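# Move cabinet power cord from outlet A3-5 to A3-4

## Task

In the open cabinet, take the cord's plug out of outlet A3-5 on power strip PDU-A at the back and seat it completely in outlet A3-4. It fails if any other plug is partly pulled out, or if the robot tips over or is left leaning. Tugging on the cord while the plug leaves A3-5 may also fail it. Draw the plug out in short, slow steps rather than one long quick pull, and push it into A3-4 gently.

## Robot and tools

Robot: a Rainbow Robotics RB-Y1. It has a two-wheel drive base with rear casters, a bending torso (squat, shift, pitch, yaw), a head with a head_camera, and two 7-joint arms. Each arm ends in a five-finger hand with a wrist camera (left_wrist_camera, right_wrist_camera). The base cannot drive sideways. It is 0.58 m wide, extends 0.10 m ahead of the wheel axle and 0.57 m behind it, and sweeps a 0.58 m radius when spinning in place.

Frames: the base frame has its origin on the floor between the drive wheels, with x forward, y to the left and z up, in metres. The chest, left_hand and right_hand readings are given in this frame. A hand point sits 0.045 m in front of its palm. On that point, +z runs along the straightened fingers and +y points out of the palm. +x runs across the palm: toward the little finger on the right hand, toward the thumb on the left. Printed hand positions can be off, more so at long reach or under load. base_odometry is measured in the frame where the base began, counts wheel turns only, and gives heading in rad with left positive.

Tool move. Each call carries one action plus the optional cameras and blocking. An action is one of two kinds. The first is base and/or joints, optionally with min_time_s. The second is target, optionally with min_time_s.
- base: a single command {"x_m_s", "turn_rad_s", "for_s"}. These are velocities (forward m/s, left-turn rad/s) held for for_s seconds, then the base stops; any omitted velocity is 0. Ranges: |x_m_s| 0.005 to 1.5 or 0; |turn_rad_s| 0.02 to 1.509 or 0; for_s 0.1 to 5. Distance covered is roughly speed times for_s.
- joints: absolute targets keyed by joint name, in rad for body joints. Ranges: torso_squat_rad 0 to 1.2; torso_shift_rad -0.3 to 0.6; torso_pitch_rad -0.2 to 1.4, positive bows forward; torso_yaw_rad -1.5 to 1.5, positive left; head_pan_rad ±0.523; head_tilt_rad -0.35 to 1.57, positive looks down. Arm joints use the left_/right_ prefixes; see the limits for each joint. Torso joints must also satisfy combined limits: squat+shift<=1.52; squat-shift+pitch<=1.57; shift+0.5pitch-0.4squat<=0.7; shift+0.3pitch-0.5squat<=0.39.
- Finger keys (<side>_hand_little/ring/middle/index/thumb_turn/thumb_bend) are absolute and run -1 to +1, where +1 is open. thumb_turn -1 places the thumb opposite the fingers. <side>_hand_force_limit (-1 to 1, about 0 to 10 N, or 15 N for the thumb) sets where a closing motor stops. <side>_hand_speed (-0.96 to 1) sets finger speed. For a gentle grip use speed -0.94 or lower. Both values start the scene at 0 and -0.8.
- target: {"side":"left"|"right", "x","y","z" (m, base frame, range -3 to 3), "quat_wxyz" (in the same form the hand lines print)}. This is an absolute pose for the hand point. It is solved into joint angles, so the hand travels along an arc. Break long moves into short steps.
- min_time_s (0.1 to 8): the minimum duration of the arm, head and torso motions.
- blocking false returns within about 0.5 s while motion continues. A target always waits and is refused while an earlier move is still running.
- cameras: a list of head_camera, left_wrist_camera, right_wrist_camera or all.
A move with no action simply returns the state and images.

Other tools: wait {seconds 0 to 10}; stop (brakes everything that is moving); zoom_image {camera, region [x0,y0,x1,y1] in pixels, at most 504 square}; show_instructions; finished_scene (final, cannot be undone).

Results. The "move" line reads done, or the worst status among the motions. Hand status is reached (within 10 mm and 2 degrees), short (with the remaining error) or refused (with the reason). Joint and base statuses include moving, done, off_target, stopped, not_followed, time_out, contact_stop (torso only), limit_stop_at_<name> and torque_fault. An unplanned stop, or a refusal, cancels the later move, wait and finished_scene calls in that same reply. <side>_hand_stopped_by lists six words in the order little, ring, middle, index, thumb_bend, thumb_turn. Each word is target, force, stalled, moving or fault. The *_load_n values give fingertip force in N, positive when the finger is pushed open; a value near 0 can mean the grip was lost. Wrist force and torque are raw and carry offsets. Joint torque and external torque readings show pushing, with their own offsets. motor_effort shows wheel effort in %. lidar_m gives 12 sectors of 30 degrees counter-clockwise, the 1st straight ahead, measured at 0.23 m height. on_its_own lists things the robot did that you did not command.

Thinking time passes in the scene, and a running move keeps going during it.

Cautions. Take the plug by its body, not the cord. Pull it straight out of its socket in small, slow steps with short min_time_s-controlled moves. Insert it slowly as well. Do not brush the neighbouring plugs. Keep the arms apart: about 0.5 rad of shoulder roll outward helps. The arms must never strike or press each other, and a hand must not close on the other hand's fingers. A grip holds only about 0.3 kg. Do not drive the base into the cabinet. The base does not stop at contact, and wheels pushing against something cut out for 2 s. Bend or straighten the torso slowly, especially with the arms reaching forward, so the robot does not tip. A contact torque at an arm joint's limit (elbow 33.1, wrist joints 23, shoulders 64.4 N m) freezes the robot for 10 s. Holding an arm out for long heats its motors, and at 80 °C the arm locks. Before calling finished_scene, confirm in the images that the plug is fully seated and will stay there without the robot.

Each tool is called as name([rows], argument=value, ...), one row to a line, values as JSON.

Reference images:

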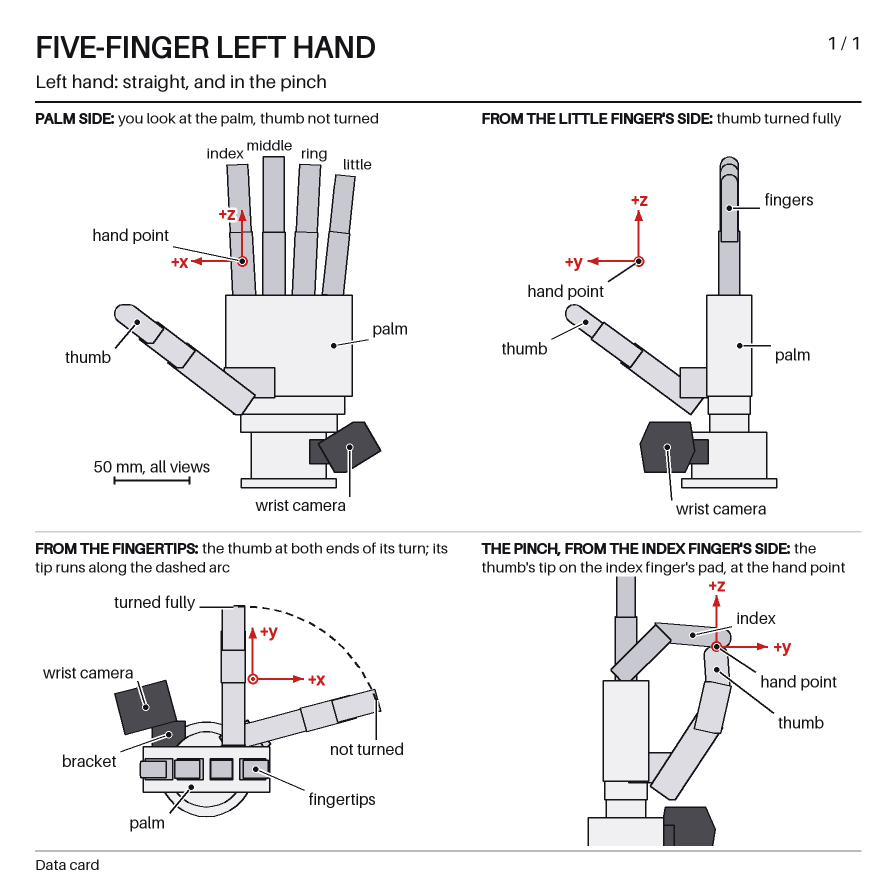

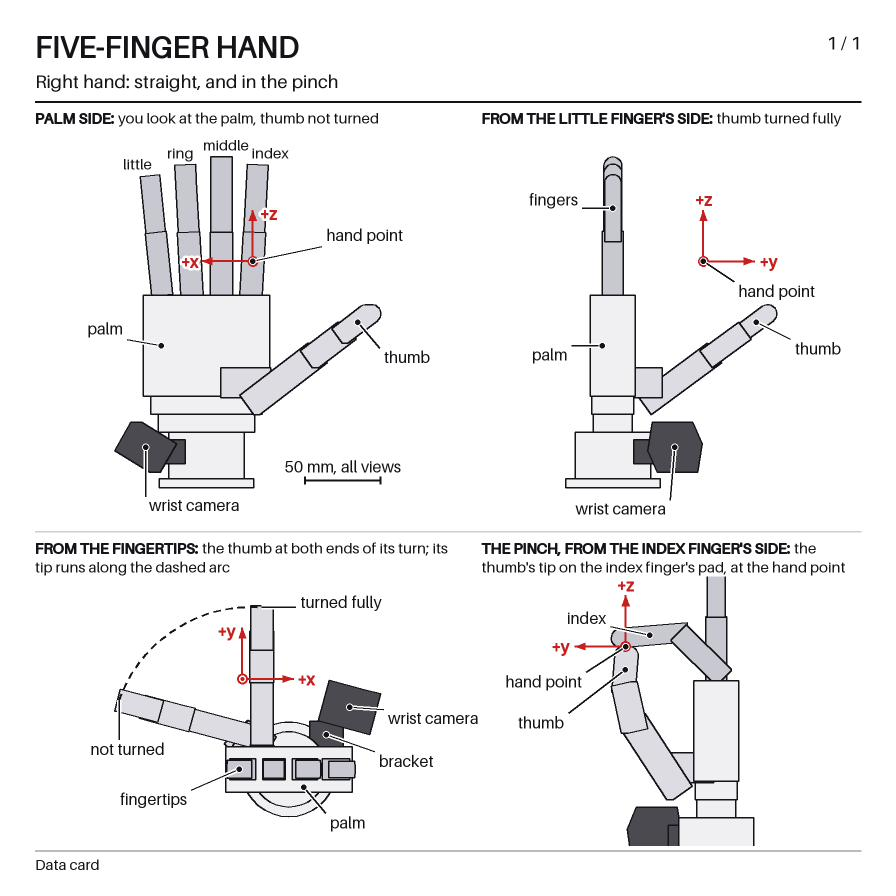

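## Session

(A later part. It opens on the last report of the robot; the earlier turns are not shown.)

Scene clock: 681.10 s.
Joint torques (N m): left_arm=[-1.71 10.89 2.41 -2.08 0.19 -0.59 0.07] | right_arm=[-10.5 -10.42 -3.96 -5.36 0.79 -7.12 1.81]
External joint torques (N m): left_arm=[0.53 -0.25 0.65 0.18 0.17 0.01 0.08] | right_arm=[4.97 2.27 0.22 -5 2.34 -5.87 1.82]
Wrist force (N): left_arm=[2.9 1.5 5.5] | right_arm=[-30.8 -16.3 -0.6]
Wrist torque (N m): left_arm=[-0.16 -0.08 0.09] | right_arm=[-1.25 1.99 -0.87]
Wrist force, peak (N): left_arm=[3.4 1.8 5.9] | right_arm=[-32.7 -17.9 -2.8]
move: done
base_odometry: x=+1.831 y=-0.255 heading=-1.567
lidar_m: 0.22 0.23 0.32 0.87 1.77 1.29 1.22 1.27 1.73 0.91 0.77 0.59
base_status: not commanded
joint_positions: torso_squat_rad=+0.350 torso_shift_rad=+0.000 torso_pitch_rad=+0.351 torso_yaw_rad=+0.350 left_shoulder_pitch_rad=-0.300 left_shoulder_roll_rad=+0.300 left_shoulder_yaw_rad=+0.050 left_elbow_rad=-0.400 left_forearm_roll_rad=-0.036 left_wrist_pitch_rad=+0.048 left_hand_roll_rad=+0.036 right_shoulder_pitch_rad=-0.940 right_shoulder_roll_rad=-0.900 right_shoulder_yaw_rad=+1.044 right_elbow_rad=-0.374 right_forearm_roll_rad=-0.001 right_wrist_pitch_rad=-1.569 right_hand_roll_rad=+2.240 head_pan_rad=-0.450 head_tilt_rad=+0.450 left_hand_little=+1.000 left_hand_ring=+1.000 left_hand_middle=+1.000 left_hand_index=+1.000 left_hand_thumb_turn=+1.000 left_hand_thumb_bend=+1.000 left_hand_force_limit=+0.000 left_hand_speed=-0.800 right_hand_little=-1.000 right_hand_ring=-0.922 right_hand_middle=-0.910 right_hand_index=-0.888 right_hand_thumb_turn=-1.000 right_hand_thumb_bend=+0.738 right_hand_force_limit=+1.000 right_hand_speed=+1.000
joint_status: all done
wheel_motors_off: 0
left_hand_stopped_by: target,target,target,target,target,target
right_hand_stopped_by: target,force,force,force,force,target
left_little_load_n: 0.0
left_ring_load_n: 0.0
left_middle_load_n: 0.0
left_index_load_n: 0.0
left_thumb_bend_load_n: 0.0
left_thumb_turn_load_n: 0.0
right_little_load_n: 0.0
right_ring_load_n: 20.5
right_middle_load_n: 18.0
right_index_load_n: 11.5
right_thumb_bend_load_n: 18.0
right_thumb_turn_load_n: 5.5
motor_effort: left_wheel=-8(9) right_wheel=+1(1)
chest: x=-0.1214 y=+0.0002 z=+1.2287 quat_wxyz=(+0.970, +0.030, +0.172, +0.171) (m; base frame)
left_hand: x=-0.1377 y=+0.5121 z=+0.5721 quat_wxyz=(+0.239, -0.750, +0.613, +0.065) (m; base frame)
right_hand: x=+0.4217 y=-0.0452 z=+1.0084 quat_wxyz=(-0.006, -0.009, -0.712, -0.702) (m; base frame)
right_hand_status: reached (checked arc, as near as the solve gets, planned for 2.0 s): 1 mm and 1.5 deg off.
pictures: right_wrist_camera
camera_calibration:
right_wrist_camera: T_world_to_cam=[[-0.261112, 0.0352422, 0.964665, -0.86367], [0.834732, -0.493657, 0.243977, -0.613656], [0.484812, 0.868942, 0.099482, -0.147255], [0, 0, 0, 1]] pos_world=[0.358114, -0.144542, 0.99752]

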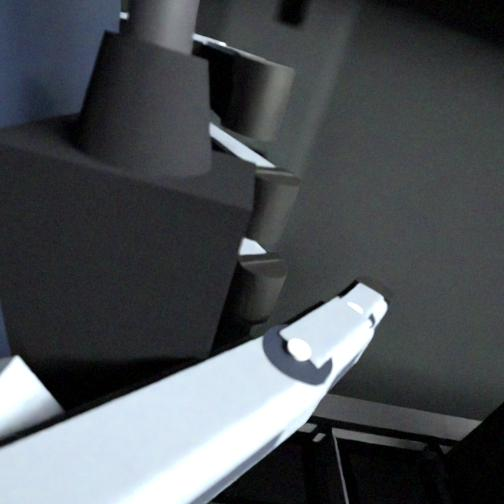

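move(target={"side":"right","x":0.415,"y":-0.045,"z":1.0078,"quat_wxyz":[0,0,0.7071,0.7071]}, min_time_s=2.5)

move(target={"side":"right","x":0.409,"y":-0.045,"z":1.0078,"quat_wxyz":[0,0,0.7071,0.7071]}, min_time_s=2.5, cameras=["right_wrist_camera", "head_camera"])

Scene clock: 685.50 s.
Joint torques (N m): left_arm=[-1.93 10.49 2.34 -2.11 0.12 -0.59 0.14] | right_arm=[-11.34 -8.56 -3.19 -5.87 0.76 -5.71 1.11]
External joint torques (N m): left_arm=[0.32 -0.65 0.58 0.15 0.11 0.01 0.14] | right_arm=[3.94 4.2 1.11 -5.47 2.3 -4.45 1.12]
Wrist force (N): left_arm=[3.2 1.1 5.6] | right_arm=[-22.0 -11.9 -7.0]
Wrist torque (N m): left_arm=[-0.24 -0.10 0.14] | right_arm=[-0.52 1.26 -0.78]
Wrist force, peak (N): left_arm=[2.9 1.3 5.9] | right_arm=[-31.7 -17.3 0.7]
move: done
base_odometry: x=+1.831 y=-0.255 heading=-1.567
lidar_m: 0.22 0.23 0.32 0.86 1.77 1.29 1.22 1.28 1.74 0.90 0.77 0.57
base_status: not commanded
joint_positions: torso_squat_rad=+0.350 torso_shift_rad=+0.000 torso_pitch_rad=+0.351 torso_yaw_rad=+0.350 left_shoulder_pitch_rad=-0.300 left_shoulder_roll_rad=+0.300 left_shoulder_yaw_rad=+0.050 left_elbow_rad=-0.400 left_forearm_roll_rad=-0.036 left_wrist_pitch_rad=+0.048 left_hand_roll_rad=+0.036 right_shoulder_pitch_rad=-0.927 right_shoulder_roll_rad=-0.908 right_shoulder_yaw_rad=+1.043 right_elbow_rad=-0.399 right_forearm_roll_rad=-0.003 right_wrist_pitch_rad=-1.569 right_hand_roll_rad=+2.250 head_pan_rad=-0.450 head_tilt_rad=+0.450 left_hand_little=+1.000 left_hand_ring=+1.000 left_hand_middle=+1.000 left_hand_index=+1.000 left_hand_thumb_turn=+1.000 left_hand_thumb_bend=+1.000 left_hand_force_limit=+0.000 left_hand_speed=-0.800 right_hand_little=-1.000 right_hand_ring=-0.922 right_hand_middle=-0.910 right_hand_index=-0.888 right_hand_thumb_turn=-1.000 right_hand_thumb_bend=+0.738 right_hand_force_limit=+1.000 right_hand_speed=+1.000
joint_status: all done
wheel_motors_off: 0
left_hand_stopped_by: target,target,target,target,target,target
right_hand_stopped_by: target,force,force,force,force,target
left_little_load_n: 0.0
left_ring_load_n: 0.0
left_middle_load_n: 0.0
left_index_load_n: 0.0
left_thumb_bend_load_n: 0.0
left_thumb_turn_load_n: 0.0
right_little_load_n: 0.0
right_ring_load_n: 21.0
right_middle_load_n: 18.0
right_index_load_n: 11.5
right_thumb_bend_load_n: 17.5
right_thumb_turn_load_n: 5.0
motor_effort: left_wheel=-9(10) right_wheel=+2(2)
chest: x=-0.1214 y=+0.0002 z=+1.2287 quat_wxyz=(+0.970, +0.030, +0.172, +0.171) (m; base frame)
left_hand: x=-0.1376 y=+0.5120 z=+0.5721 quat_wxyz=(+0.239, -0.750, +0.613, +0.065) (m; base frame)
right_hand: x=+0.4161 y=-0.0455 z=+1.0083 quat_wxyz=(-0.004, -0.005, -0.710, -0.705) (m; base frame)
right_hand_status: reached (checked arc, planned for 2.5 s): 1 mm and 0.8 deg off.
pictures: none

Scene clock: 688.33 s.
Joint torques (N m): left_arm=[-1.8 10.67 2.36 -2.15 0.11 -0.4 0.11] | right_arm=[-13.92 -13.54 -5.69 -1.21 -2.1 -1.28 0.53]
External joint torques (N m): left_arm=[0.46 -0.47 0.6 0.12 0.1 0.21 0.12] | right_arm=[1.15 -0.72 -1.23 -0.72 -0.56 -0.01 0.54]
Wrist force (N): left_arm=[2.7 1.7 5.5] | right_arm=[-2.0 -10.1 -4.1]
Wrist torque (N m): left_arm=[-0.14 -0.03 0.10] | right_arm=[-0.78 0.39 -0.22]
Wrist force, peak (N): left_arm=[3.4 1.6 5.7] | right_arm=[-23.1 -12.5 -13.0]
move: done
base_odometry: x=+1.831 y=-0.255 heading=-1.567
lidar_m: 0.22 0.23 0.32 0.86 1.77 1.29 1.22 1.27 1.73 0.90 0.77 0.58
base_status: not commanded
joint_positions: torso_squat_rad=+0.350 torso_shift_rad=+0.000 torso_pitch_rad=+0.350 torso_yaw_rad=+0.350 left_shoulder_pitch_rad=-0.300 left_shoulder_roll_rad=+0.300 left_shoulder_yaw_rad=+0.050 left_elbow_rad=-0.400 left_forearm_roll_rad=-0.036 left_wrist_pitch_rad=+0.048 left_hand_roll_rad=+0.036 right_shoulder_pitch_rad=-0.911 right_shoulder_roll_rad=-0.918 right_shoulder_yaw_rad=+1.042 right_elbow_rad=-0.432 right_forearm_roll_rad=-0.005 right_wrist_pitch_rad=-1.566 right_hand_roll_rad=+2.261 head_pan_rad=-0.450 head_tilt_rad=+0.450 left_hand_little=+1.000 left_hand_ring=+1.000 left_hand_middle=+1.000 left_hand_index=+1.000 left_hand_thumb_turn=+1.000 left_hand_thumb_bend=+1.000 left_hand_force_limit=+0.000 left_hand_speed=-0.800 right_hand_little=-1.000 right_hand_ring=-0.922 right_hand_middle=-0.910 right_hand_index=-0.888 right_hand_thumb_turn=-1.000 right_hand_thumb_bend=+0.738 right_hand_force_limit=+1.000 right_hand_speed=+1.000
joint_status: all done
wheel_motors_off: 0
left_hand_stopped_by: target,target,target,target,target,target
right_hand_stopped_by: target,force,force,force,force,target
left_little_load_n: 0.0
left_ring_load_n: 0.0
left_middle_load_n: 0.0
left_index_load_n: 0.0
left_thumb_bend_load_n: 0.0
left_thumb_turn_load_n: -0.5
right_little_load_n: 0.0
right_ring_load_n: 21.0
right_middle_load_n: 17.0
right_index_load_n: 10.5
right_thumb_bend_load_n: 17.5
right_thumb_turn_load_n: 4.5
motor_effort: left_wheel=-8(10) right_wheel=+8(8)
chest: x=-0.1217 y=+0.0002 z=+1.2287 quat_wxyz=(+0.970, +0.030, +0.172, +0.171) (m; base frame)
left_hand: x=-0.1376 y=+0.5120 z=+0.5722 quat_wxyz=(+0.239, -0.750, +0.613, +0.065) (m; base frame)
right_hand: x=+0.4090 y=-0.0448 z=+1.0079 quat_wxyz=(+0.000, +0.001, -0.707, -0.707) (m; base frame)
right_hand_status: reached (checked arc, planned for 2.5 s): 0 mm and 0.1 deg off.
pictures: head_camera, right_wrist_camera
camera_calibration:
head_camera: T_world_to_cam=[[-0.0995928, -0.991066, 0.0887118, -0.120845], [-0.701903, 0.00678103, -0.71224, 1.03819], [0.705275, -0.133201, -0.696308, 0.946287], [0, 0, 0, 1]] pos_world=[0.0492784, -0.000759023, 1.40907]
right_wrist_camera: T_world_to_cam=[[-0.26607, 0.0142875, 0.963848, -0.864515], [0.844959, -0.47779, 0.240333, -0.602458], [0.463951, 0.878358, 0.115053, -0.148088], [0, 0, 0, 1]] pos_world=[0.347737, -0.145423, 0.995089]

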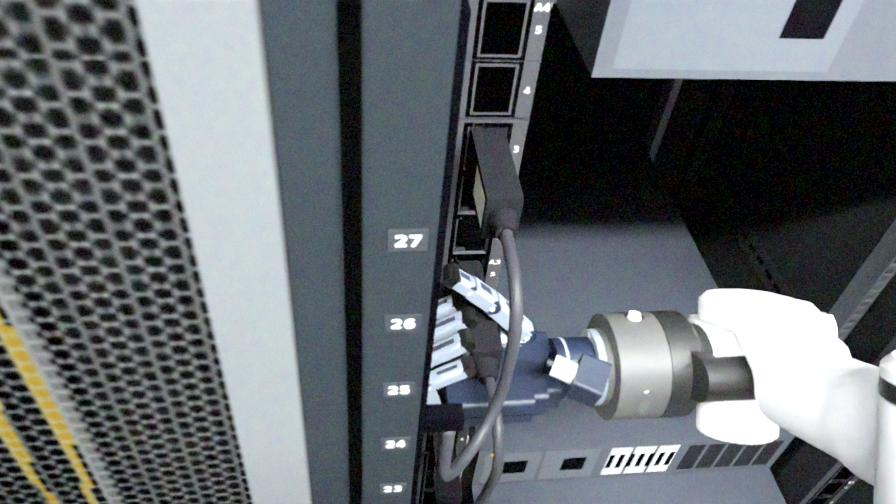

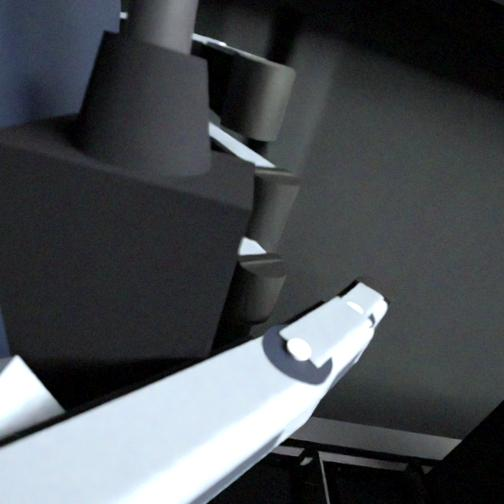

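zoom_image(camera="head_camera", region=[420, 200, 560, 420])

Scaled by 2.291 from the camera's 896x504 image, which has a finer 1280x720 frame.

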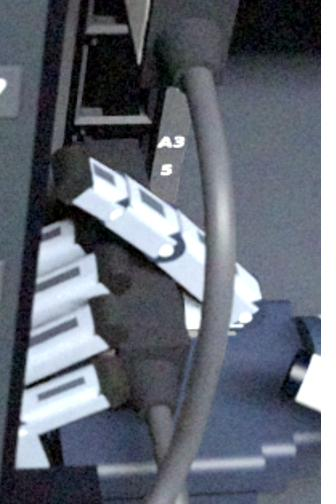

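move(target={"side":"right","x":0.4035,"y":-0.0446,"z":1.0076,"quat_wxyz":[0.010,0.018,0.717,0.697]}, min_time_s=2, cameras=["right_wrist_camera"])

move(target={"side":"right","x":0.4035,"y":-0.0446,"z":0.985,"quat_wxyz":[0.010,0.018,0.717,0.697]}, min_time_s=2)

move(target={"side":"right","x":0.4035,"y":-0.0446,"z":0.963,"quat_wxyz":[0.010,0.018,0.717,0.697]}, min_time_s=2, cameras=["right_wrist_camera", "head_camera"])

Scene clock: 702.77 s.
Joint torques (N m): left_arm=[-2 10.82 2.2 -1.92 0.14 -0.5 0.17] | right_arm=[-12.7 -14.39 -8.35 -1.88 -1.76 -1.22 0.3]
External joint torques (N m): left_arm=[0.28 -0.31 0.44 0.35 0.13 0.11 0.17] | right_arm=[1.01 -0.54 -2.11 -0.72 -0.31 0.08 0.31]
Wrist force (N): left_arm=[2.9 1.4 5.4] | right_arm=[-1.5 -9.0 -2.6]
Wrist torque (N m): left_arm=[-0.19 -0.07 0.11] | right_arm=[-0.63 0.26 -0.13]
Wrist force, peak (N): left_arm=[3.1 1.6 5.9] | right_arm=[22.9 12.1 7.5]
move: done
base_odometry: x=+1.831 y=-0.255 heading=-1.567
lidar_m: 0.22 0.23 0.31 0.86 1.77 1.29 1.22 1.27 1.73 0.91 0.77 0.57
base_status: not commanded
joint_positions: torso_squat_rad=+0.350 torso_shift_rad=+0.000 torso_pitch_rad=+0.350 torso_yaw_rad=+0.350 left_shoulder_pitch_rad=-0.300 left_shoulder_roll_rad=+0.300 left_shoulder_yaw_rad=+0.050 left_elbow_rad=-0.400 left_forearm_roll_rad=-0.036 left_wrist_pitch_rad=+0.048 left_hand_roll_rad=+0.036 right_shoulder_pitch_rad=-0.806 right_shoulder_roll_rad=-1.061 right_shoulder_yaw_rad=+1.017 right_elbow_rad=-0.765 right_forearm_roll_rad=-0.042 right_wrist_pitch_rad=-1.358 right_hand_roll_rad=+2.274 head_pan_rad=-0.450 head_tilt_rad=+0.450 left_hand_little=+1.000 left_hand_ring=+1.000 left_hand_middle=+1.000 left_hand_index=+1.000 left_hand_thumb_turn=+1.000 left_hand_thumb_bend=+1.000 left_hand_force_limit=+0.000 left_hand_speed=-0.800 right_hand_little=-1.000 right_hand_ring=-0.922 right_hand_middle=-0.910 right_hand_index=-0.887 right_hand_thumb_turn=-1.000 right_hand_thumb_bend=+0.738 right_hand_force_limit=+1.000 right_hand_speed=+1.000
joint_status: all done
wheel_motors_off: 0
left_hand_stopped_by: target,target,target,target,target,target
right_hand_stopped_by: target,force,force,force,force,target
left_little_load_n: 0.0
left_ring_load_n: 0.0
left_middle_load_n: 0.0
left_index_load_n: 0.0
left_thumb_bend_load_n: 0.0
left_thumb_turn_load_n: 0.0
right_little_load_n: 0.0
right_ring_load_n: 12.0
right_middle_load_n: 16.5
right_index_load_n: 17.5
right_thumb_bend_load_n: 11.0
right_thumb_turn_load_n: 6.5
motor_effort: left_wheel=-5(9) right_wheel=+9(10)
chest: x=-0.1220 y=+0.0003 z=+1.2287 quat_wxyz=(+0.970, +0.030, +0.171, +0.171) (m; base frame)
left_hand: x=-0.1377 y=+0.5121 z=+0.5721 quat_wxyz=(+0.240, -0.750, +0.613, +0.065) (m; base frame)
right_hand: x=+0.4029 y=-0.0442 z=+1.0079 quat_wxyz=(-0.008, -0.015, -0.716, -0.698) (m; base frame)
right_hand_status: reached (checked arc, planned for 2.0 s): 1 mm and 0.5 deg off.
pictures: right_wrist_camera
camera_calibration:
right_wrist_camera: T_world_to_cam=[[-0.255251, 0.0472284, 0.965721, -0.870917], [0.831163, -0.499575, 0.244118, -0.596322], [0.493979, 0.864982, 0.0882628, -0.131535], [0, 0, 0, 1]] pos_world=[0.338313, -0.143, 0.998244]

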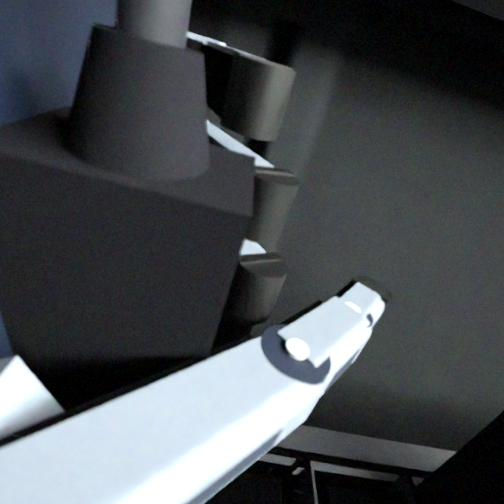

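Scene clock: 705.10 s.
Joint torques (N m): left_arm=[-2.22 10.73 2.27 -2.24 0.26 -0.44 0.33] | right_arm=[-14.8 -11.47 -3.99 -0.33 -1.21 -1.71 0.5]
External joint torques (N m): left_arm=[0.05 -0.4 0.51 0.03 0.24 0.16 0.34] | right_arm=[-0.79 1.73 1.19 0.51 0.24 -0.37 0.51]
Wrist force (N): left_arm=[3.2 1.4 5.8] | right_arm=[-3.3 -8.6 -3.2]
Wrist torque (N m): left_arm=[-0.20 -0.12 0.10] | right_arm=[-0.75 0.55 -0.14]
Wrist force, peak (N): left_arm=[3.5 1.7 5.5] | right_arm=[-2.3 -10.0 -3.3]
move: done
base_odometry: x=+1.831 y=-0.255 heading=-1.567
lidar_m: 0.22 0.24 0.32 0.87 1.76 1.30 1.23 1.27 1.72 0.91 0.77 0.57
base_status: not commanded
joint_positions: torso_squat_rad=+0.350 torso_shift_rad=+0.000 torso_pitch_rad=+0.350 torso_yaw_rad=+0.350 left_shoulder_pitch_rad=-0.300 left_shoulder_roll_rad=+0.300 left_shoulder_yaw_rad=+0.050 left_elbow_rad=-0.400 left_forearm_roll_rad=-0.036 left_wrist_pitch_rad=+0.048 left_hand_roll_rad=+0.036 right_shoulder_pitch_rad=-0.829 right_shoulder_roll_rad=-0.964 right_shoulder_yaw_rad=+1.030 right_elbow_rad=-0.583 right_forearm_roll_rad=-0.026 right_wrist_pitch_rad=-1.434 right_hand_roll_rad=+2.296 head_pan_rad=-0.450 head_tilt_rad=+0.450 left_hand_little=+1.000 left_hand_ring=+1.000 left_hand_middle=+1.000 left_hand_index=+1.000 left_hand_thumb_turn=+1.000 left_hand_thumb_bend=+1.000 left_hand_force_limit=+0.000 left_hand_speed=-0.800 right_hand_little=-1.000 right_hand_ring=-0.922 right_hand_middle=-0.910 right_hand_index=-0.887 right_hand_thumb_turn=-1.000 right_hand_thumb_bend=+0.738 right_hand_force_limit=+1.000 right_hand_speed=+1.000
joint_status: all done
wheel_motors_off: 0
left_hand_stopped_by: target,target,target,target,target,target
right_hand_stopped_by: target,force,force,force,force,target
left_little_load_n: 0.0
left_ring_load_n: 0.0
left_middle_load_n: 0.0
left_index_load_n: 0.0
left_thumb_bend_load_n: 0.0
left_thumb_turn_load_n: 0.0
right_little_load_n: 0.0
right_ring_load_n: 12.0
right_middle_load_n: 16.5
right_index_load_n: 17.0
right_thumb_bend_load_n: 10.5
right_thumb_turn_load_n: 6.5
motor_effort: left_wheel=-5(6) right_wheel=+9(9)
chest: x=-0.1220 y=+0.0003 z=+1.2287 quat_wxyz=(+0.970, +0.030, +0.171, +0.171) (m; base frame)
left_hand: x=-0.1377 y=+0.5121 z=+0.5721 quat_wxyz=(+0.240, -0.750, +0.613, +0.065) (m; base frame)
right_hand: x=+0.4032 y=-0.0446 z=+0.9853 quat_wxyz=(-0.011, -0.020, -0.718, -0.695) (m; base frame)
right_hand_status: reached (checked arc, planned for 2.0 s): 0 mm and 0.4 deg off.
pictures: none

Scene clock: 707.43 s.
Joint torques (N m): left_arm=[-1.74 10.72 2.37 -2.11 0.13 -0.5 0.26] | right_arm=[-15.41 -9.81 -1.92 0.22 -1.13 -1.69 0.53]
External joint torques (N m): left_arm=[0.54 -0.41 0.61 0.16 0.12 0.11 0.27] | right_arm=[-0.84 2.2 1.4 0.35 0.31 -0.31 0.54]
Wrist force (N): left_arm=[2.8 1.2 5.9] | right_arm=[-2.4 -7.7 -3.5]
Wrist torque (N m): left_arm=[-0.25 -0.04 0.10] | right_arm=[-0.55 0.39 -0.03]
Wrist force, peak (N): left_arm=[3.1 1.5 6.0] | right_arm=[-2.3 -9.5 -3.7]
move: done
base_odometry: x=+1.831 y=-0.255 heading=-1.567
lidar_m: 0.21 0.23 0.32 0.85 1.76 1.29 1.22 1.27 1.73 0.91 0.77 0.57
base_status: not commanded
joint_positions: torso_squat_rad=+0.350 torso_shift_rad=+0.000 torso_pitch_rad=+0.350 torso_yaw_rad=+0.350 left_shoulder_pitch_rad=-0.300 left_shoulder_roll_rad=+0.300 left_shoulder_yaw_rad=+0.050 left_elbow_rad=-0.400 left_forearm_roll_rad=-0.036 left_wrist_pitch_rad=+0.048 left_hand_roll_rad=+0.036 right_shoulder_pitch_rad=-0.886 right_shoulder_roll_rad=-0.814 right_shoulder_yaw_rad=+1.047 right_elbow_rad=-0.271 right_forearm_roll_rad=-0.003 right_wrist_pitch_rad=-1.570 right_hand_roll_rad=+2.314 head_pan_rad=-0.450 head_tilt_rad=+0.450 left_hand_little=+1.000 left_hand_ring=+1.000 left_hand_middle=+1.000 left_hand_index=+1.000 left_hand_thumb_turn=+1.000 left_hand_thumb_bend=+1.000 left_hand_force_limit=+0.000 left_hand_speed=-0.800 right_hand_little=-1.000 right_hand_ring=-0.922 right_hand_middle=-0.910 right_hand_index=-0.887 right_hand_thumb_turn=-1.000 right_hand_thumb_bend=+0.738 right_hand_force_limit=+1.000 right_hand_speed=+1.000
joint_status: all done
wheel_motors_off: 0
left_hand_stopped_by: target,target,target,target,target,target
right_hand_stopped_by: target,force,force,force,force,target
left_little_load_n: 0.0
left_ring_load_n: 0.0
left_middle_load_n: 0.0
left_index_load_n: 0.0
left_thumb_bend_load_n: 0.0
left_thumb_turn_load_n: -0.5
right_little_load_n: 0.0
right_ring_load_n: 12.0
right_middle_load_n: 16.5
right_index_load_n: 17.5
right_thumb_bend_load_n: 11.0
right_thumb_turn_load_n: 6.5
motor_effort: left_wheel=-5(6) right_wheel=+9(9)
chest: x=-0.1220 y=+0.0003 z=+1.2287 quat_wxyz=(+0.970, +0.030, +0.171, +0.171) (m; base frame)
left_hand: x=-0.1377 y=+0.5121 z=+0.5721 quat_wxyz=(+0.240, -0.750, +0.613, +0.065) (m; base frame)
right_hand: x=+0.4033 y=-0.0447 z=+0.9634 quat_wxyz=(-0.016, -0.028, -0.723, -0.690) (m; base frame)
right_hand_status: reached (checked arc, as near as the solve gets, planned for 2.0 s): 0 mm and 1.7 deg off.
pictures: head_camera, right_wrist_camera
camera_calibration:
head_camera: T_world_to_cam=[[-0.0995101, -0.991068, 0.0887768, -0.1209], [-0.701465, 0.00659294, -0.712673, 1.0385], [0.705722, -0.133192, -0.695856, 0.946066], [0, 0, 0, 1]] pos_world=[0.048779, -0.000658579, 1.40917]
right_wrist_camera: T_world_to_cam=[[-0.245509, 0.0762682, 0.966389, -0.831216], [0.818106, -0.51848, 0.248757, -0.586055], [0.520026, 0.851682, 0.0648961, -0.115974], [0, 0, 0, 1]] pos_world=[0.335694, -0.14169, 0.956589]

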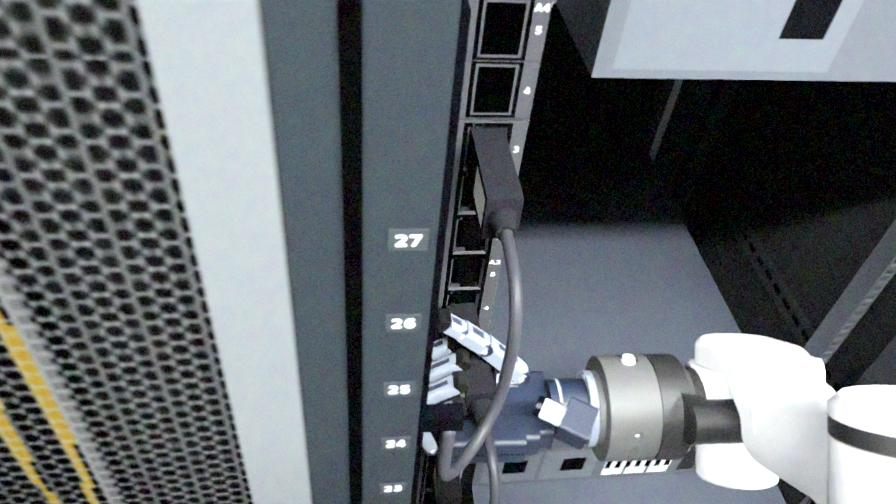

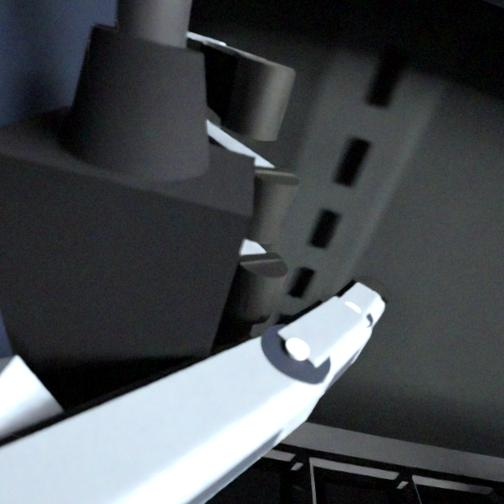

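move(target={"side":"right","x":0.4015,"y":-0.0446,"z":0.985,"quat_wxyz":[0.010,0.018,0.717,0.697]}, min_time_s=2)

move(joints={"torso_squat_rad": 0.40}, min_time_s=2)

Scene clock: 715.27 s.
Joint torques (N m): left_arm=[-2.04 10.71 2.39 -2.13 0.2 -0.53 0.11] | right_arm=[-13.44 -13.27 -6.73 -1.16 -1.8 -1.3 -0.35]
External joint torques (N m): left_arm=[0.24 -0.42 0.63 0.14 0.19 0.08 0.12] | right_arm=[0.85 -0.4 -2.08 -0.52 -0.34 0.04 -0.34]
Wrist force (N): left_arm=[3.1 1.5 5.6] | right_arm=[-2.1 -9.3 -3.3]
Wrist torque (N m): left_arm=[-0.19 -0.09 0.13] | right_arm=[-0.67 0.42 -0.32]
Wrist force, peak (N): left_arm=[3.2 1.8 6.0] | right_arm=[-2.7 -9.5 -3.5]
move: done
base_odometry: x=+1.831 y=-0.255 heading=-1.567
lidar_m: 0.22 0.23 0.32 0.87 1.77 1.30 1.23 1.26 1.74 0.90 0.76 0.58
base_status: not commanded
joint_positions: torso_squat_rad=+0.350 torso_shift_rad=+0.000 torso_pitch_rad=+0.350 torso_yaw_rad=+0.350 left_shoulder_pitch_rad=-0.300 left_shoulder_roll_rad=+0.300 left_shoulder_yaw_rad=+0.050 left_elbow_rad=-0.400 left_forearm_roll_rad=-0.036 left_wrist_pitch_rad=+0.048 left_hand_roll_rad=+0.036 right_shoulder_pitch_rad=-0.853 right_shoulder_roll_rad=-0.922 right_shoulder_yaw_rad=+1.035 right_elbow_rad=-0.490 right_forearm_roll_rad=-0.015 right_wrist_pitch_rad=-1.497 right_hand_roll_rad=+2.298 head_pan_rad=-0.450 head_tilt_rad=+0.450 left_hand_little=+1.000 left_hand_ring=+1.000 left_hand_middle=+1.000 left_hand_index=+1.000 left_hand_thumb_turn=+1.000 left_hand_thumb_bend=+1.000 left_hand_force_limit=+0.000 left_hand_speed=-0.800 right_hand_little=-1.000 right_hand_ring=-0.922 right_hand_middle=-0.910 right_hand_index=-0.887 right_hand_thumb_turn=-1.000 right_hand_thumb_bend=+0.738 right_hand_force_limit=+1.000 right_hand_speed=+1.000
joint_status: all done
wheel_motors_off: 0
left_hand_stopped_by: target,target,target,target,target,target
right_hand_stopped_by: target,force,force,force,force,target
left_little_load_n: 0.0
left_ring_load_n: 0.0
left_middle_load_n: 0.0
left_index_load_n: 0.0
left_thumb_bend_load_n: 0.0
left_thumb_turn_load_n: 0.0
right_little_load_n: 0.0
right_ring_load_n: 12.0
right_middle_load_n: 16.5
right_index_load_n: 17.0
right_thumb_bend_load_n: 11.0
right_thumb_turn_load_n: 6.5
motor_effort: left_wheel=-4(6) right_wheel=+9(10)
chest: x=-0.1220 y=+0.0003 z=+1.2287 quat_wxyz=(+0.970, +0.030, +0.171, +0.171) (m; base frame)
left_hand: x=-0.1377 y=+0.5121 z=+0.5721 quat_wxyz=(+0.240, -0.750, +0.613, +0.065) (m; base frame)
right_hand: x=+0.4014 y=-0.0444 z=+0.9849 quat_wxyz=(-0.008, -0.014, -0.715, -0.699) (m; base frame)
right_hand_status: reached (checked arc, planned for 2.0 s): 0 mm and 0.7 deg off.
pictures: none

Scene clock: 717.57 s.
Joint torques (N m): left_arm=[-1.46 10.93 2.13 -2.07 0.13 -0.61 0.25] | right_arm=[-13.1 -13.34 -6.37 -1.01 -1.52 -1.4 -0.28]
External joint torques (N m): left_arm=[0.81 -0.2 0.37 0.2 0.12 0 0.26] | right_arm=[1.19 -0.47 -1.72 -0.37 -0.06 -0.06 -0.27]
Wrist force (N): left_arm=[3.6 1.6 5.4] | right_arm=[-3.0 -8.3 -4.0]
Wrist torque (N m): left_arm=[-0.16 -0.19 0.14] | right_arm=[-0.62 0.53 -0.27]
Wrist force, peak (N): left_arm=[3.5 1.9 5.8] | right_arm=[-2.6 -9.7 -2.8]
move: done
base_odometry: x=+1.831 y=-0.255 heading=-1.567
lidar_m: 0.22 0.23 0.32 0.87 1.76 1.29 1.23 1.27 1.73 0.90 0.76 0.58
base_status: not commanded
joint_positions: torso_squat_rad=+0.400 torso_shift_rad=+0.000 torso_pitch_rad=+0.350 torso_yaw_rad=+0.350 left_shoulder_pitch_rad=-0.300 left_shoulder_roll_rad=+0.300 left_shoulder_yaw_rad=+0.050 left_elbow_rad=-0.400 left_forearm_roll_rad=-0.036 left_wrist_pitch_rad=+0.048 left_hand_roll_rad=+0.036 right_shoulder_pitch_rad=-0.853 right_shoulder_roll_rad=-0.922 right_shoulder_yaw_rad=+1.035 right_elbow_rad=-0.490 right_forearm_roll_rad=-0.015 right_wrist_pitch_rad=-1.497 right_hand_roll_rad=+2.298 head_pan_rad=-0.450 head_tilt_rad=+0.450 left_hand_little=+1.000 left_hand_ring=+1.000 left_hand_middle=+1.000 left_hand_index=+1.000 left_hand_thumb_turn=+1.000 left_hand_thumb_bend=+1.000 left_hand_force_limit=+0.000 left_hand_speed=-0.800 right_hand_little=-1.000 right_hand_ring=-0.922 right_hand_middle=-0.910 right_hand_index=-0.887 right_hand_thumb_turn=-1.000 right_hand_thumb_bend=+0.738 right_hand_force_limit=+1.000 right_hand_speed=+1.000
joint_status: all done
wheel_motors_off: 0
left_hand_stopped_by: target,target,target,target,target,target
right_hand_stopped_by: target,force,force,force,force,target
left_little_load_n: 0.0
left_ring_load_n: 0.0
left_middle_load_n: 0.0
left_index_load_n: 0.0
left_thumb_bend_load_n: 0.0
left_thumb_turn_load_n: 0.0
right_little_load_n: 0.0
right_ring_load_n: 12.0
right_middle_load_n: 16.5
right_index_load_n: 17.0
right_thumb_bend_load_n: 11.0
right_thumb_turn_load_n: 6.5
motor_effort: left_wheel=-5(6) right_wheel=+9(9)
chest: x=-0.1219 y=+0.0003 z=+1.2159 quat_wxyz=(+0.970, +0.030, +0.171, +0.171) (m; base frame)
left_hand: x=-0.1377 y=+0.5121 z=+0.5593 quat_wxyz=(+0.240, -0.750, +0.613, +0.065) (m; base frame)
right_hand: x=+0.4015 y=-0.0444 z=+0.9721 quat_wxyz=(-0.008, -0.014, -0.715, -0.699) (m; base frame)
pictures: none

move(joints={"torso_squat_rad": 0.45}, min_time_s=2)

move(target={"side":"right","x":0.4035,"y":-0.0446,"z":0.976,"quat_wxyz":[0.010,0.018,0.717,0.697]}, min_time_s=2)

move(joints={"torso_squat_rad": 0.504}, min_time_s=2, cameras=["right_wrist_camera", "head_camera"])

Scene clock: 723.37 s.
Joint torques (N m): left_arm=[-1.76 10.7 2.37 -2.23 0.16 -0.58 0.23] | right_arm=[-13.41 -13.16 -6.43 -1.22 -1.31 -1.25 -0.22]
External joint torques (N m): left_arm=[0.51 -0.43 0.61 0.03 0.14 0.03 0.24] | right_arm=[0.87 -0.29 -1.78 -0.58 0.15 0.1 -0.21]
Wrist force (N): left_arm=[2.9 1.7 5.3] | right_arm=[-3.3 -7.8 -4.2]
Wrist torque (N m): left_arm=[-0.13 -0.06 0.12] | right_arm=[-0.65 0.62 -0.22]
Wrist force, peak (N): left_arm=[3.2 1.7 5.9] | right_arm=[-2.4 -9.3 -4.2]
move: done
base_odometry: x=+1.831 y=-0.255 heading=-1.567
lidar_m: 0.22 0.23 0.32 0.85 1.78 1.29 1.23 1.26 1.73 0.90 0.77 0.56
base_status: not commanded
joint_positions: torso_squat_rad=+0.450 torso_shift_rad=+0.000 torso_pitch_rad=+0.350 torso_yaw_rad=+0.350 left_shoulder_pitch_rad=-0.300 left_shoulder_roll_rad=+0.300 left_shoulder_yaw_rad=+0.050 left_elbow_rad=-0.400 left_forearm_roll_rad=-0.036 left_wrist_pitch_rad=+0.048 left_hand_roll_rad=+0.036 right_shoulder_pitch_rad=-0.853 right_shoulder_roll_rad=-0.922 right_shoulder_yaw_rad=+1.035 right_elbow_rad=-0.490 right_forearm_roll_rad=-0.015 right_wrist_pitch_rad=-1.497 right_hand_roll_rad=+2.298 head_pan_rad=-0.450 head_tilt_rad=+0.450 left_hand_little=+1.000 left_hand_ring=+1.000 left_hand_middle=+1.000 left_hand_index=+1.000 left_hand_thumb_turn=+1.000 left_hand_thumb_bend=+1.000 left_hand_force_limit=+0.000 left_hand_speed=-0.800 right_hand_little=-1.000 right_hand_ring=-0.922 right_hand_middle=-0.910 right_hand_index=-0.887 right_hand_thumb_turn=-1.000 right_hand_thumb_bend=+0.738 right_hand_force_limit=+1.000 right_hand_speed=+1.000
joint_status: all done
wheel_motors_off: 0
left_hand_stopped_by: target,target,target,target,target,target
right_hand_stopped_by: target,force,force,force,force,target
left_little_load_n: 0.0
left_ring_load_n: 0.0
left_middle_load_n: 0.0
left_index_load_n: 0.0
left_thumb_bend_load_n: 0.0
left_thumb_turn_load_n: 0.0
right_little_load_n: 0.0
right_ring_load_n: 12.0
right_middle_load_n: 16.5
right_index_load_n: 17.0
right_thumb_bend_load_n: 11.0
right_thumb_turn_load_n: 6.5
motor_effort: left_wheel=-5(6) right_wheel=+9(9)
chest: x=-0.1220 y=+0.0003 z=+1.2015 quat_wxyz=(+0.970, +0.030, +0.171, +0.171) (m; base frame)
left_hand: x=-0.1377 y=+0.5121 z=+0.5449 quat_wxyz=(+0.240, -0.750, +0.613, +0.065) (m; base frame)
right_hand: x=+0.4015 y=-0.0444 z=+0.9577 quat_wxyz=(-0.008, -0.014, -0.715, -0.699) (m; base frame)
pictures: none

Scene clock: 725.70 s.
Joint torques (N m): left_arm=[-1.88 10.83 2.38 -2.14 0.21 -0.55 0.16] | right_arm=[-12.47 -13.76 -8.22 -1.78 -1.67 -1.2 -0.17]
External joint torques (N m): left_arm=[0.39 -0.3 0.62 0.13 0.2 0.05 0.16] | right_arm=[1.41 -0.11 -2.32 -0.72 -0.2 0.11 -0.16]
Wrist force (N): left_arm=[3.1 1.5 5.3] | right_arm=[-2.3 -9.3 -3.2]
Wrist torque (N m): left_arm=[-0.17 -0.10 0.13] | right_arm=[-0.76 0.47 -0.29]
Wrist force, peak (N): left_arm=[3.2 1.6 5.9] | right_arm=[-2.9 -9.5 -4.0]
move: done
base_odometry: x=+1.831 y=-0.255 heading=-1.567
lidar_m: 0.22 0.24 0.32 0.86 1.77 1.29 1.23 1.28 1.72 0.91 0.77 0.58
base_status: not commanded
joint_positions: torso_squat_rad=+0.450 torso_shift_rad=+0.000 torso_pitch_rad=+0.350 torso_yaw_rad=+0.350 left_shoulder_pitch_rad=-0.300 left_shoulder_roll_rad=+0.300 left_shoulder_yaw_rad=+0.050 left_elbow_rad=-0.400 left_forearm_roll_rad=-0.036 left_wrist_pitch_rad=+0.048 left_hand_roll_rad=+0.036 right_shoulder_pitch_rad=-0.819 right_shoulder_roll_rad=-1.030 right_shoulder_yaw_rad=+1.020 right_elbow_rad=-0.703 right_forearm_roll_rad=-0.033 right_wrist_pitch_rad=-1.393 right_hand_roll_rad=+2.277 head_pan_rad=-0.450 head_tilt_rad=+0.450 left_hand_little=+1.000 left_hand_ring=+1.000 left_hand_middle=+1.000 left_hand_index=+1.000 left_hand_thumb_turn=+1.000 left_hand_thumb_bend=+1.000 left_hand_force_limit=+0.000 left_hand_speed=-0.800 right_hand_little=-1.000 right_hand_ring=-0.922 right_hand_middle=-0.910 right_hand_index=-0.887 right_hand_thumb_turn=-1.000 right_hand_thumb_bend=+0.738 right_hand_force_limit=+1.000 right_hand_speed=+1.000
joint_status: all done
wheel_motors_off: 0
left_hand_stopped_by: target,target,target,target,target,target
right_hand_stopped_by: target,force,force,force,force,target
left_little_load_n: 0.0
left_ring_load_n: 0.5
left_middle_load_n: 0.0
left_index_load_n: 0.5
left_thumb_bend_load_n: 0.0
left_thumb_turn_load_n: 0.0
right_little_load_n: 0.0
right_ring_load_n: 12.0
right_middle_load_n: 16.5
right_index_load_n: 17.0
right_thumb_bend_load_n: 11.0
right_thumb_turn_load_n: 6.5
motor_effort: left_wheel=-5(6) right_wheel=+9(9)
chest: x=-0.1219 y=+0.0003 z=+1.2015 quat_wxyz=(+0.970, +0.030, +0.171, +0.171) (m; base frame)
left_hand: x=-0.1377 y=+0.5121 z=+0.5449 quat_wxyz=(+0.240, -0.750, +0.613, +0.065) (m; base frame)
right_hand: x=+0.4031 y=-0.0443 z=+0.9761 quat_wxyz=(-0.007, -0.013, -0.715, -0.699) (m; base frame)
right_hand_status: reached (checked arc, planned for 2.0 s): 1 mm and 0.7 deg off.
pictures: none

Scene clock: 727.97 s.
Joint torques (N m): left_arm=[-1.62 10.76 2.63 -1.99 0.1 -0.54 0.14] | right_arm=[-12.58 -14.39 -8.03 -1.65 -1.46 -1.08 -0.22]
External joint torques (N m): left_arm=[0.66 -0.37 0.87 0.28 0.09 0.07 0.15] | right_arm=[1.3 -0.74 -2.13 -0.59 0 0.23 -0.22]
Wrist force (N): left_arm=[2.7 1.4 5.7] | right_arm=[-3.4 -7.8 -4.2]
Wrist torque (N m): left_arm=[-0.22 -0.02 0.09] | right_arm=[-0.64 0.58 -0.23]
Wrist force, peak (N): left_arm=[3.2 1.3 5.9] | right_arm=[-2.4 -9.6 -3.4]
move: done
base_odometry: x=+1.831 y=-0.255 heading=-1.567
lidar_m: 0.22 0.23 0.32 0.86 1.77 1.29 1.22 1.28 1.73 0.89 0.76 0.58
base_status: not commanded
joint_positions: torso_squat_rad=+0.504 torso_shift_rad=+0.000 torso_pitch_rad=+0.350 torso_yaw_rad=+0.350 left_shoulder_pitch_rad=-0.300 left_shoulder_roll_rad=+0.300 left_shoulder_yaw_rad=+0.050 left_elbow_rad=-0.400 left_forearm_roll_rad=-0.036 left_wrist_pitch_rad=+0.048 left_hand_roll_rad=+0.036 right_shoulder_pitch_rad=-0.819 right_shoulder_roll_rad=-1.030 right_shoulder_yaw_rad=+1.020 right_elbow_rad=-0.703 right_forearm_roll_rad=-0.033 right_wrist_pitch_rad=-1.393 right_hand_roll_rad=+2.277 head_pan_rad=-0.450 head_tilt_rad=+0.450 left_hand_little=+1.000 left_hand_ring=+1.000 left_hand_middle=+1.000 left_hand_index=+1.000 left_hand_thumb_turn=+1.000 left_hand_thumb_bend=+1.000 left_hand_force_limit=+0.000 left_hand_speed=-0.800 right_hand_little=-1.000 right_hand_ring=-0.922 right_hand_middle=-0.910 right_hand_index=-0.887 right_hand_thumb_turn=-1.000 right_hand_thumb_bend=+0.738 right_hand_force_limit=+1.000 right_hand_speed=+1.000
joint_status: all done
wheel_motors_off: 0
left_hand_stopped_by: target,target,target,target,target,target
right_hand_stopped_by: target,force,force,force,force,target
left_little_load_n: 0.0
left_ring_load_n: 0.0
left_middle_load_n: 0.0
left_index_load_n: 0.0
left_thumb_bend_load_n: 0.0
left_thumb_turn_load_n: 0.0
right_little_load_n: 0.0
right_ring_load_n: 12.0
right_middle_load_n: 16.5
right_index_load_n: 17.0
right_thumb_bend_load_n: 11.0
right_thumb_turn_load_n: 6.5
motor_effort: left_wheel=-5(6) right_wheel=+9(9)
chest: x=-0.1219 y=+0.0002 z=+1.1842 quat_wxyz=(+0.970, +0.030, +0.171, +0.171) (m; base frame)
left_hand: x=-0.1377 y=+0.5121 z=+0.5276 quat_wxyz=(+0.240, -0.750, +0.613, +0.065) (m; base frame)
right_hand: x=+0.4031 y=-0.0443 z=+0.9587 quat_wxyz=(-0.007, -0.013, -0.715, -0.699) (m; base frame)
pictures: head_camera, right_wrist_camera
camera_calibration:
head_camera: T_world_to_cam=[[-0.0994978, -0.991068, 0.0887911, -0.116941], [-0.701567, 0.00659312, -0.712573, 1.00672], [0.705623, -0.133192, -0.695957, 0.915032], [0, 0, 0, 1]] pos_world=[0.0489789, -0.00065858, 1.36457]
right_wrist_camera: T_world_to_cam=[[-0.255985, 0.0436437, 0.965695, -0.823307], [0.832601, -0.497626, 0.243195, -0.584118], [0.491169, 0.866293, 0.0910472, -0.12874], [0, 0, 0, 1]] pos_world=[0.338816, -0.143213, 0.948839]

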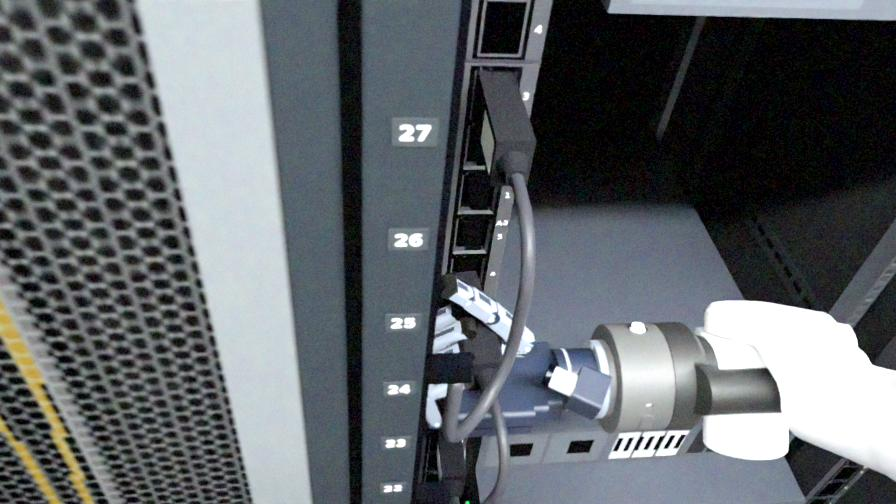

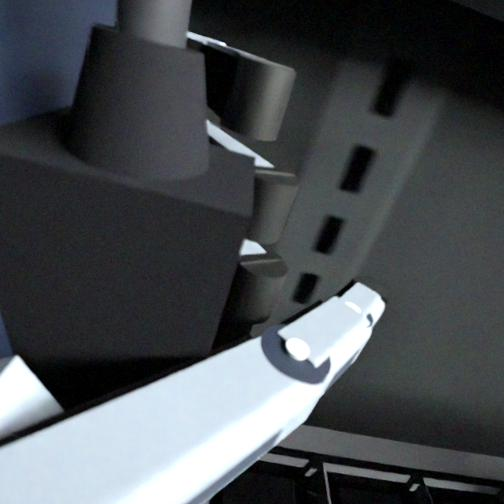

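zoom_image(camera="head_camera", region=[430, 160, 560, 330])

Scaled by 2.965 from the camera's 896x504 image, which has a finer 1280x720 frame.

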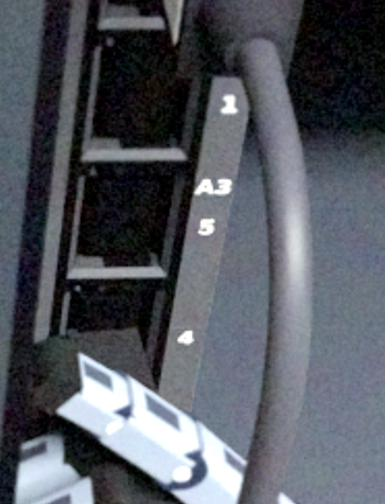

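zoom_image(camera="head_camera", region=[430, 300, 550, 420])

zoom_image(camera="right_wrist_camera", region=[0, 0, 300, 300])

Scaled by 4.200 from the camera's 896x504 image, which has a finer 1280x720 frame.

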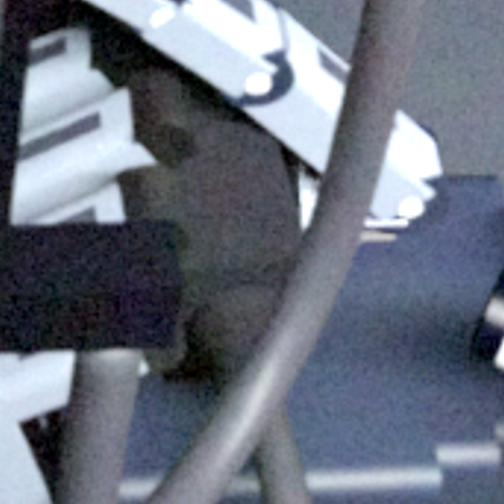

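Scaled by 1.680 from the camera's 504x504 image, which has a finer 720x720 frame.

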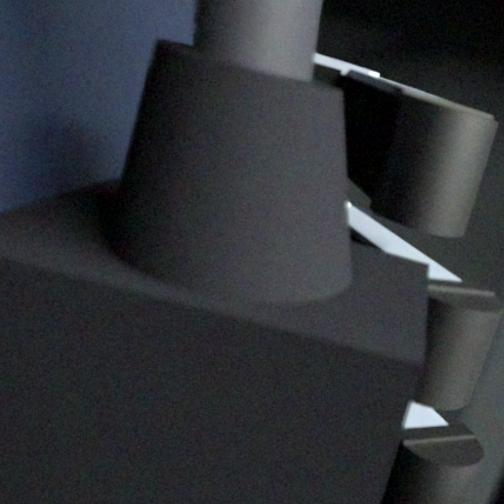

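move(target={"side":"right","x":0.405,"y":-0.0474,"z":0.963,"quat_wxyz":[0.0313,0.0399,0.7161,0.6964]}, min_time_s=2, cameras=["right_wrist_camera"])

zoom_image(camera="right_wrist_camera", region=[0, 0, 300, 300])

Scene clock: 755.60 s.
Joint torques (N m): left_arm=[-1.64 10.79 2.53 -2.2 0.03 -0.49 0.09] | right_arm=[-10.97 -14.17 -8.64 -2.41 -1.39 -1.25 0.54]
External joint torques (N m): left_arm=[0.63 -0.34 0.77 0.07 0.02 0.11 0.1] | right_arm=[1.86 0.04 -1.79 -0.85 -0.03 0.11 0.55]
Wrist force (N): left_arm=[3.3 1.1 5.5] | right_arm=[-2.8 -7.3 -3.6]
Wrist torque (N m): left_arm=[-0.23 -0.12 0.14] | right_arm=[-0.60 0.42 0.01]
Wrist force, peak (N): left_arm=[3.5 1.5 5.9] | right_arm=[-3.1 -9.0 -4.3]
move: done
base_odometry: x=+1.831 y=-0.255 heading=-1.567
lidar_m: 0.22 0.23 0.32 0.86 1.76 1.29 1.22 1.27 1.73 0.90 0.78 0.58
base_status: not commanded
joint_positions: torso_squat_rad=+0.504 torso_shift_rad=+0.000 torso_pitch_rad=+0.350 torso_yaw_rad=+0.350 left_shoulder_pitch_rad=-0.300 left_shoulder_roll_rad=+0.300 left_shoulder_yaw_rad=+0.050 left_elbow_rad=-0.400 left_forearm_roll_rad=-0.036 left_wrist_pitch_rad=+0.048 left_hand_roll_rad=+0.036 right_shoulder_pitch_rad=-0.734 right_shoulder_roll_rad=-1.114 right_shoulder_yaw_rad=+0.981 right_elbow_rad=-0.910 right_forearm_roll_rad=-0.088 right_wrist_pitch_rad=-1.241 right_hand_roll_rad=+2.309 head_pan_rad=-0.450 head_tilt_rad=+0.450 left_hand_little=+1.000 left_hand_ring=+1.000 left_hand_middle=+1.000 left_hand_index=+1.000 left_hand_thumb_turn=+1.000 left_hand_thumb_bend=+1.000 left_hand_force_limit=+0.000 left_hand_speed=-0.800 right_hand_little=-1.000 right_hand_ring=-0.922 right_hand_middle=-0.910 right_hand_index=-0.887 right_hand_thumb_turn=-1.000 right_hand_thumb_bend=+0.738 right_hand_force_limit=+1.000 right_hand_speed=+1.000
joint_status: all done
wheel_motors_off: 0
left_hand_stopped_by: target,target,target,target,target,target
right_hand_stopped_by: target,force,force,force,force,target
left_little_load_n: 0.0
left_ring_load_n: 0.0
left_middle_load_n: 0.0
left_index_load_n: 0.0
left_thumb_bend_load_n: 0.0
left_thumb_turn_load_n: 0.0
right_little_load_n: 0.0
right_ring_load_n: 12.0
right_middle_load_n: 16.5
right_index_load_n: 17.0
right_thumb_bend_load_n: 11.0
right_thumb_turn_load_n: 6.5
motor_effort: left_wheel=-5(7) right_wheel=+9(9)
chest: x=-0.1219 y=+0.0002 z=+1.1842 quat_wxyz=(+0.970, +0.030, +0.171, +0.171) (m; base frame)
left_hand: x=-0.1377 y=+0.5121 z=+0.5276 quat_wxyz=(+0.240, -0.750, +0.613, +0.065) (m; base frame)
right_hand: x=+0.4048 y=-0.0472 z=+0.9630 quat_wxyz=(-0.029, -0.038, -0.715, -0.698) (m; base frame)
right_hand_status: reached (checked arc, planned for 2.0 s): 0 mm and 0.4 deg off.
pictures: right_wrist_camera
camera_calibration:
right_wrist_camera: T_world_to_cam=[[-0.250787, 0.0638703, 0.965933, -0.828236], [0.798487, -0.550476, 0.243712, -0.577154], [0.547289, 0.832404, 0.0870527, -0.147818], [0, 0, 0, 1]] pos_world=[0.334038, -0.141766, 0.953548]

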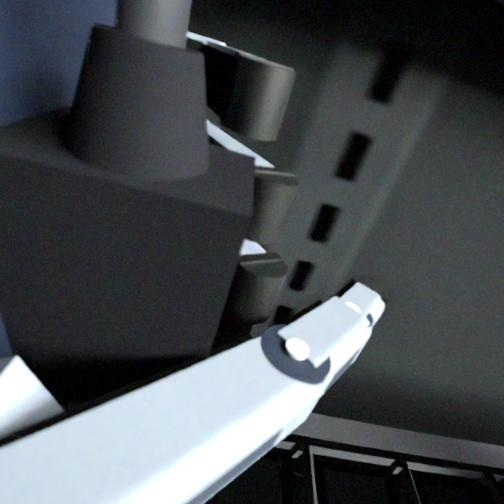

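Scaled by 1.680 from the camera's 504x504 image, which has a finer 720x720 frame.

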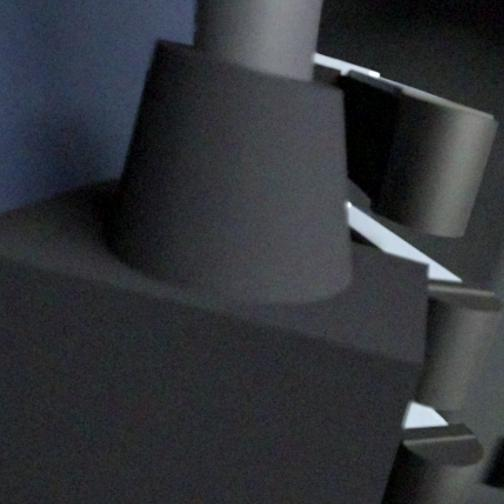

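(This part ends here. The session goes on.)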